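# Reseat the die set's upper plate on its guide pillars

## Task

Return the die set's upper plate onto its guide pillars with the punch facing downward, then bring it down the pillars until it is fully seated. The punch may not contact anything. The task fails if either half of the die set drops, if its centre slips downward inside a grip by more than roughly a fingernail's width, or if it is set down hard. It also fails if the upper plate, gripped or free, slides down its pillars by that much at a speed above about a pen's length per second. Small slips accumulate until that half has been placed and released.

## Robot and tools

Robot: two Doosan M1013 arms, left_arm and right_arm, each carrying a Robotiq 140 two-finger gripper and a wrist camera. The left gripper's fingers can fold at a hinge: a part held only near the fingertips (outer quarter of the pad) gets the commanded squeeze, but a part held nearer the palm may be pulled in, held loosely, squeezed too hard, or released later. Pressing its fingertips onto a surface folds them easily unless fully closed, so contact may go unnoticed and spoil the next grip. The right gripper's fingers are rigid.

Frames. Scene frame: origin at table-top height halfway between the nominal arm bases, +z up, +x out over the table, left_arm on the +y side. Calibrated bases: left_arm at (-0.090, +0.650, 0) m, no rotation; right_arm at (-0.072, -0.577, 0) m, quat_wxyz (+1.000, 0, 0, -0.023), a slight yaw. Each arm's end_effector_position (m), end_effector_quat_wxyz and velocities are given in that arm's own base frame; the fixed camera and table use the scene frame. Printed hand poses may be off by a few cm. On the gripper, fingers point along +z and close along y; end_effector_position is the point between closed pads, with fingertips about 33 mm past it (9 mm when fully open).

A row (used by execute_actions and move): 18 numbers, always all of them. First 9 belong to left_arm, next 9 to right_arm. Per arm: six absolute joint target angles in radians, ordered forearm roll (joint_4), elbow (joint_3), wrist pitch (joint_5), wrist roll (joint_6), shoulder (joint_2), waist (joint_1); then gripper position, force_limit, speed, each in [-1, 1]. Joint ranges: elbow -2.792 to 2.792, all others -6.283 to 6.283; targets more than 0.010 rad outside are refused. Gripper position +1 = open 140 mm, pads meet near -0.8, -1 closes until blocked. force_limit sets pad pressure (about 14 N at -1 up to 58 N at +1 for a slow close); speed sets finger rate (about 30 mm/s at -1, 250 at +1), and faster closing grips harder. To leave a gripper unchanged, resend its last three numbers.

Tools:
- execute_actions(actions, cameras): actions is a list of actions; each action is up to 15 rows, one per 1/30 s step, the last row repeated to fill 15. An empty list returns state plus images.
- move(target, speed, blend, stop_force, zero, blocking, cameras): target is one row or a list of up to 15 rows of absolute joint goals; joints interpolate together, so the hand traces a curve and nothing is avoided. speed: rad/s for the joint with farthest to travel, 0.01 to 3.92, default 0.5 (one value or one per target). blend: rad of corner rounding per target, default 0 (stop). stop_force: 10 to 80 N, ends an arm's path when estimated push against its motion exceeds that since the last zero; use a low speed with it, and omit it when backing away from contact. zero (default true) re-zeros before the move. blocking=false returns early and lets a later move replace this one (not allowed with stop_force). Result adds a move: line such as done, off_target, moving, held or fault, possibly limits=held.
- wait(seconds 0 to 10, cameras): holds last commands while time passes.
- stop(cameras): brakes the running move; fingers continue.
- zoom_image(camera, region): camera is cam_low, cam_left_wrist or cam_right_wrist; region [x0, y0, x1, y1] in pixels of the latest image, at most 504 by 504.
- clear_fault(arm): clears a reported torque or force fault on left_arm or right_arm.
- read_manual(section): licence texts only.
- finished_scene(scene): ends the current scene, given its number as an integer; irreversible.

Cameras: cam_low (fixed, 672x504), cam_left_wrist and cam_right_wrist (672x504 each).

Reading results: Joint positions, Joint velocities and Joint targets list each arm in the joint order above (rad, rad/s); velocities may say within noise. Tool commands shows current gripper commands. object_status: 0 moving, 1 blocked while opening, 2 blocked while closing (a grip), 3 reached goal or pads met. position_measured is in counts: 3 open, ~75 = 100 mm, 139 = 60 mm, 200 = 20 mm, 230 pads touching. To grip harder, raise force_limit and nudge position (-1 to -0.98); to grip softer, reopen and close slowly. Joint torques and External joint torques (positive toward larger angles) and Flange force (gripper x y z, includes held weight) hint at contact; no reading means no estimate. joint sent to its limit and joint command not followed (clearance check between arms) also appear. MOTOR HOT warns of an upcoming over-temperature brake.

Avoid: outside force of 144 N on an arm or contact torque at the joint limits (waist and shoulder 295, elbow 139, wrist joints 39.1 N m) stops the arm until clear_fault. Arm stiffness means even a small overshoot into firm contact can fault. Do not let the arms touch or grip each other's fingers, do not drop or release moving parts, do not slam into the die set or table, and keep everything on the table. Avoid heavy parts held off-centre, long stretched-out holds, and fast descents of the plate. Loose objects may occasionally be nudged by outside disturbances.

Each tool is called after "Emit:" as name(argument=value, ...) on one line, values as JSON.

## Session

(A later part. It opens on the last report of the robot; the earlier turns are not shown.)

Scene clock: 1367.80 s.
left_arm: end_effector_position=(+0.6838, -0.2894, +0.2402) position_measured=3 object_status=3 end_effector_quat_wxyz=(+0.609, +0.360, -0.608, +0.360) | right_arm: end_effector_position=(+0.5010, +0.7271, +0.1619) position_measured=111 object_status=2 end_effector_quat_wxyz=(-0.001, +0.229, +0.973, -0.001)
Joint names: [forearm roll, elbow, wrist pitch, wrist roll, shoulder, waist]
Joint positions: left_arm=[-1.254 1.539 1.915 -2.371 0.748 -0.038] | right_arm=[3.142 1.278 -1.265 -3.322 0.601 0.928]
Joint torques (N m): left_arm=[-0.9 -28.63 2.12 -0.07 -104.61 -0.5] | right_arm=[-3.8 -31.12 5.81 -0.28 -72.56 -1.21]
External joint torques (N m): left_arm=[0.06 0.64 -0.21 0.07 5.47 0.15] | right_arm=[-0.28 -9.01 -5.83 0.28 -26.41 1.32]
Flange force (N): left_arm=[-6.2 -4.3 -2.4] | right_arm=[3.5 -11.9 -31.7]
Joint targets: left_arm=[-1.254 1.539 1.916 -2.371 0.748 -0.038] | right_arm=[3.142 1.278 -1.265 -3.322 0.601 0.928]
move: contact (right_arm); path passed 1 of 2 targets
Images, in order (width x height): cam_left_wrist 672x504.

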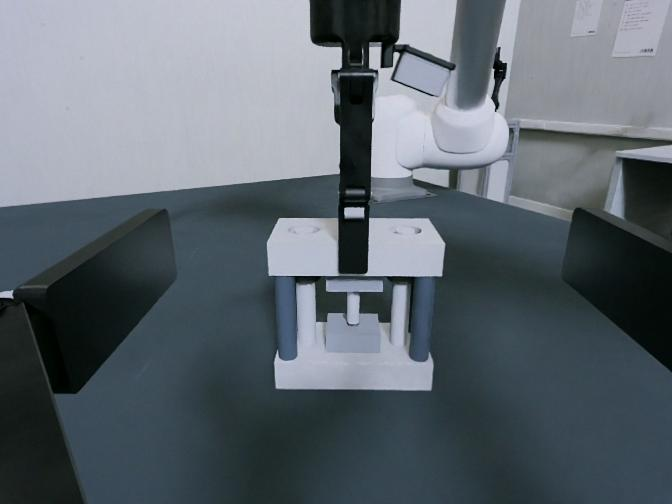

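Emit:
zoom_image(camera="cam_left_wrist", region=[255, 210, 455, 390])

Emit:
wait(seconds=0, cameras=["all"])

Emit:
zoom_image(camera="cam_low", region=[185, 190, 245, 280])

Scaled by 2.520 from the camera's 672x504 image, which has a finer 960x720 frame.

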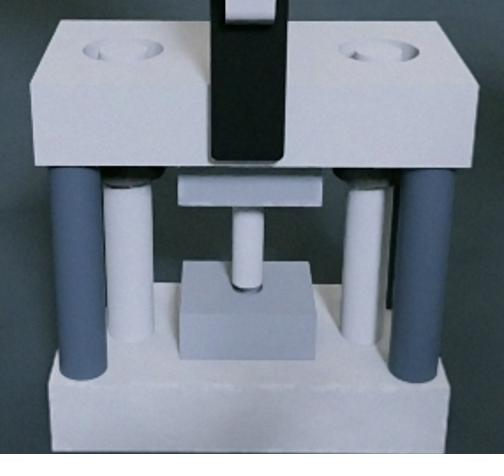

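Scene clock: 1374.97 s.
left_arm: end_effector_position=(+0.6838, -0.2894, +0.2402) position_measured=3 object_status=3 end_effector_quat_wxyz=(+0.609, +0.360, -0.608, +0.360) | right_arm: end_effector_position=(+0.5010, +0.7271, +0.1619) position_measured=111 object_status=2 end_effector_quat_wxyz=(-0.001, +0.229, +0.973, -0.001)
Joint names: [forearm roll, elbow, wrist pitch, wrist roll, shoulder, waist]
Joint positions: left_arm=[-1.254 1.539 1.915 -2.371 0.748 -0.038] | right_arm=[3.142 1.278 -1.265 -3.322 0.601 0.928]
Joint torques (N m): left_arm=[-0.9 -28.59 2.12 -0.07 -104.49 -0.41] | right_arm=[-3.8 -31.15 5.78 -0.27 -72.67 -1.55]
External joint torques (N m): left_arm=[0.07 0.73 -0.22 0.07 5.88 0.08] | right_arm=[-0.29 -9.01 -5.8 0.27 -26.51 1.19]
Flange force (N): left_arm=[-6.6 -4.5 -2.5] | right_arm=[3.4 -12.1 -31.7]
Joint targets: left_arm=[-1.254 1.539 1.916 -2.371 0.748 -0.038] | right_arm=[3.142 1.278 -1.265 -3.322 0.601 0.928]
Tool commands: left_gripper/position=+1.0 left_gripper/force_limit=+1.0 left_gripper/speed=-0.5 right_gripper/position=-1.0 right_gripper/force_limit=+0.8 right_gripper/speed=-1.0

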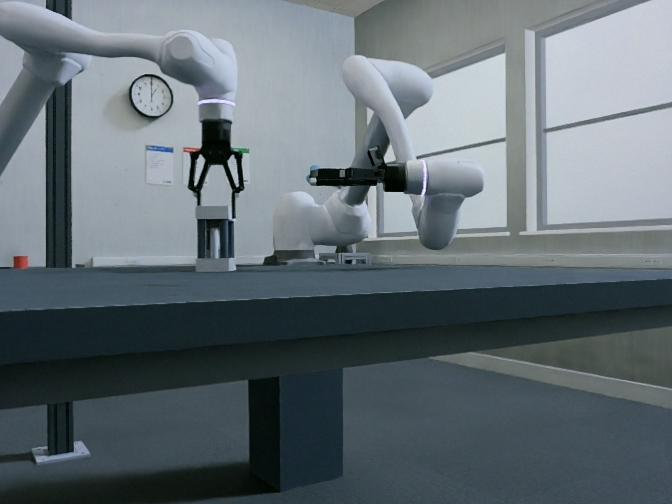

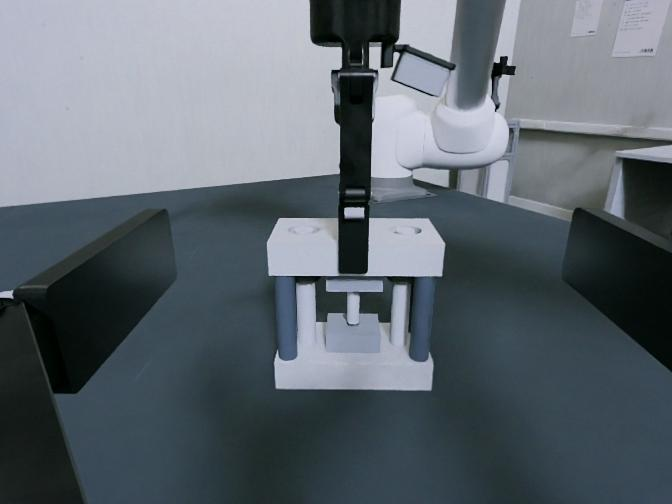

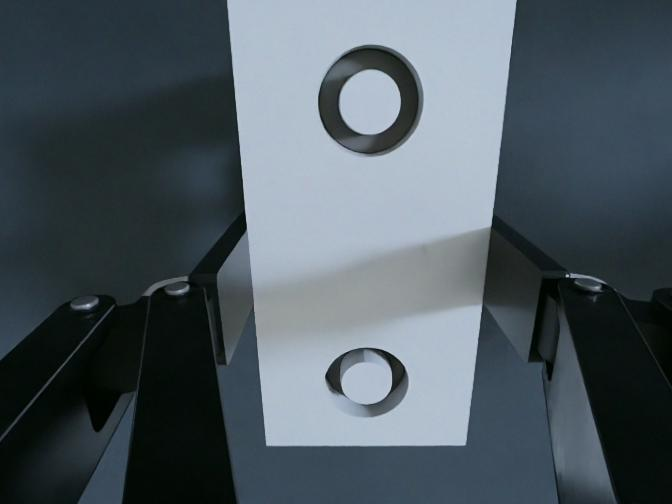

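Scaled by 5.600 from the camera's 672x504 image, which has a finer 960x720 frame.

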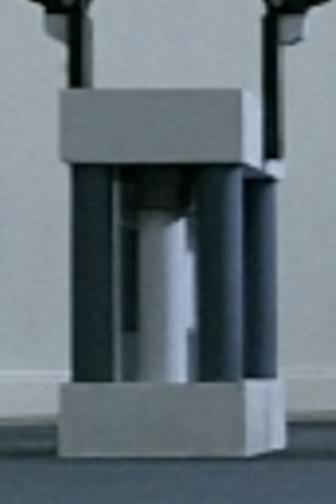

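Emit:
move(target=[[-1.2536,1.5391,1.9155,-2.371,0.7479,-0.0385,1,1,-0.5,3.1416,1.2772,-1.2661,-3.3224,0.6007,0.9284,-1,0.8,-1],[-1.2536,1.5391,1.9155,-2.371,0.7479,-0.0385,1,1,-0.5,3.1416,1.2772,-1.2661,-3.3224,0.6007,0.9284,0.45,0.8,-1]], speed=0.02, cameras=["cam_right_wrist"])

Emit:
move(target=[[-1.2536,1.5391,1.9155,-2.371,0.7479,-0.0385,1,1,-0.5,3.1416,1.2032,-1.3712,-3.3224,0.5672,0.9284,0.45,0.8,-1],[-1.2536,1.5391,1.9155,-2.371,0.7479,-0.0385,1,1,-0.5,3.1416,1.0868,-1.5052,-3.331,0.5496,0.9248,0.45,0.8,-1]], speed=[0.12,0.3], blend=[0.02,0], cameras=["all"])

Emit:
zoom_image(camera="cam_left_wrist", region=[255, 210, 455, 390])

Scene clock: 1395.60 s.
left_arm: end_effector_position=(+0.6838, -0.2894, +0.2402) position_measured=3 object_status=3 end_effector_quat_wxyz=(+0.609, +0.360, -0.608, +0.360) | right_arm: end_effector_position=(+0.5011, +0.7272, +0.1624) position_measured=72 object_status=0 end_effector_quat_wxyz=(+0.000, +0.229, +0.973, -0.001)
Joint names: [forearm roll, elbow, wrist pitch, wrist roll, shoulder, waist]
Joint positions: left_arm=[-1.254 1.539 1.915 -2.371 0.748 -0.038] | right_arm=[3.142 1.277 -1.266 -3.322 0.601 0.928]
Joint torques (N m): left_arm=[-0.89 -28.58 2.11 -0.06 -104.56 -0.42] | right_arm=[-4.28 -39.32 -0.03 -0.26 -99.88 -1.01]
External joint torques (N m): left_arm=[0.05 0.51 -0.19 0.06 5.1 0.07] | right_arm=[0.19 -1.01 0 0.26 0.22 1.11]
Flange force (N): left_arm=[-5.7 -4.2 -2.3] | right_arm=[1.1 3.3 -0.9]
Joint targets: left_arm=[-1.254 1.539 1.916 -2.371 0.748 -0.038] | right_arm=[3.142 1.277 -1.266 -3.322 0.601 0.928]
move: done
Images, in order (width x height): cam_right_wrist 672x504.

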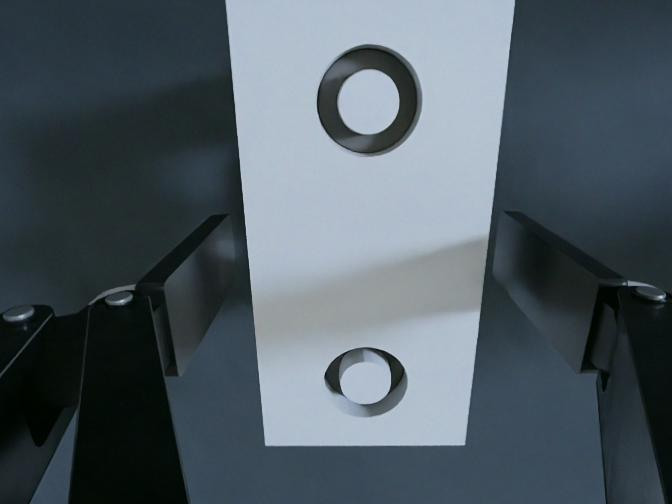

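Scene clock: 1397.20 s.
left_arm: end_effector_position=(+0.6838, -0.2894, +0.2402) position_measured=3 object_status=3 end_effector_quat_wxyz=(+0.609, +0.360, -0.608, +0.360) | right_arm: end_effector_position=(+0.5032, +0.7247, +0.3122) position_measured=72 object_status=3 end_effector_quat_wxyz=(+0.000, +0.226, +0.974, +0.000)
Joint names: [forearm roll, elbow, wrist pitch, wrist roll, shoulder, waist]
Joint positions: left_arm=[-1.254 1.539 1.915 -2.371 0.748 -0.038] | right_arm=[3.142 1.087 -1.505 -3.331 0.549 0.925]
Joint torques (N m): left_arm=[-0.88 -28.61 2.11 -0.05 -104.56 -0.53] | right_arm=[-4.46 -40.83 -0.02 -0.33 -97.63 -0.65]
External joint torques (N m): left_arm=[0.07 0.68 -0.21 0.05 5.59 0.7] | right_arm=[0.19 -1.25 0 0.33 1 0.85]
Flange force (N): left_arm=[-6.3 -4.1 -3.1] | right_arm=[0.5 5.6 -1.9]
Joint targets: left_arm=[-1.254 1.539 1.916 -2.371 0.748 -0.038] | right_arm=[3.142 1.087 -1.505 -3.331 0.550 0.925]
move: done

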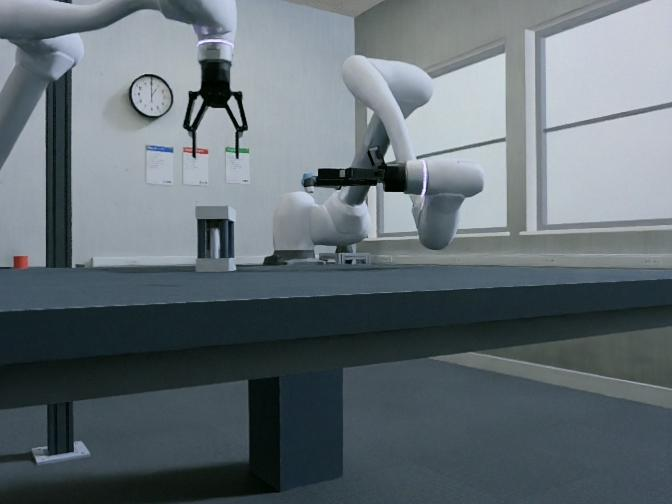

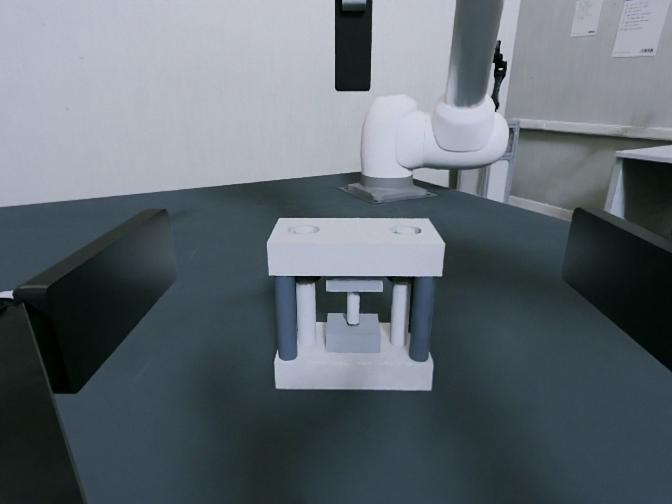

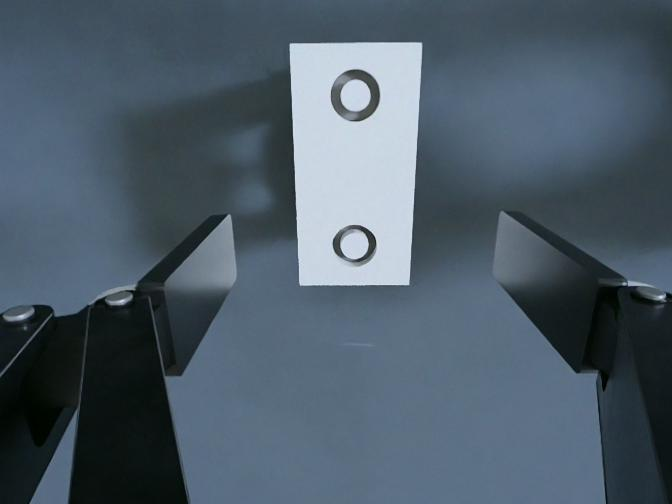

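Scaled by 2.520 from the camera's 672x504 image, which has a finer 960x720 frame.

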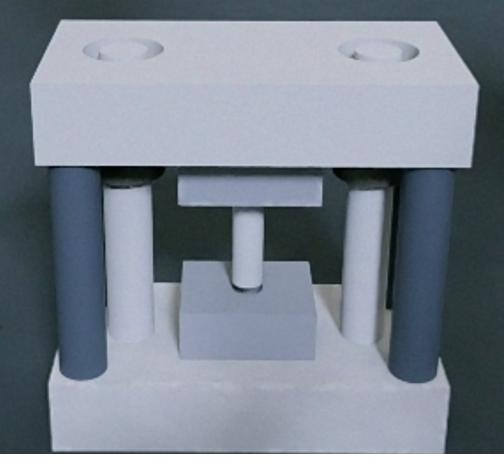

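Seated.

Emit:
finished_scene(scene=1)

The scene is finished: the task was done.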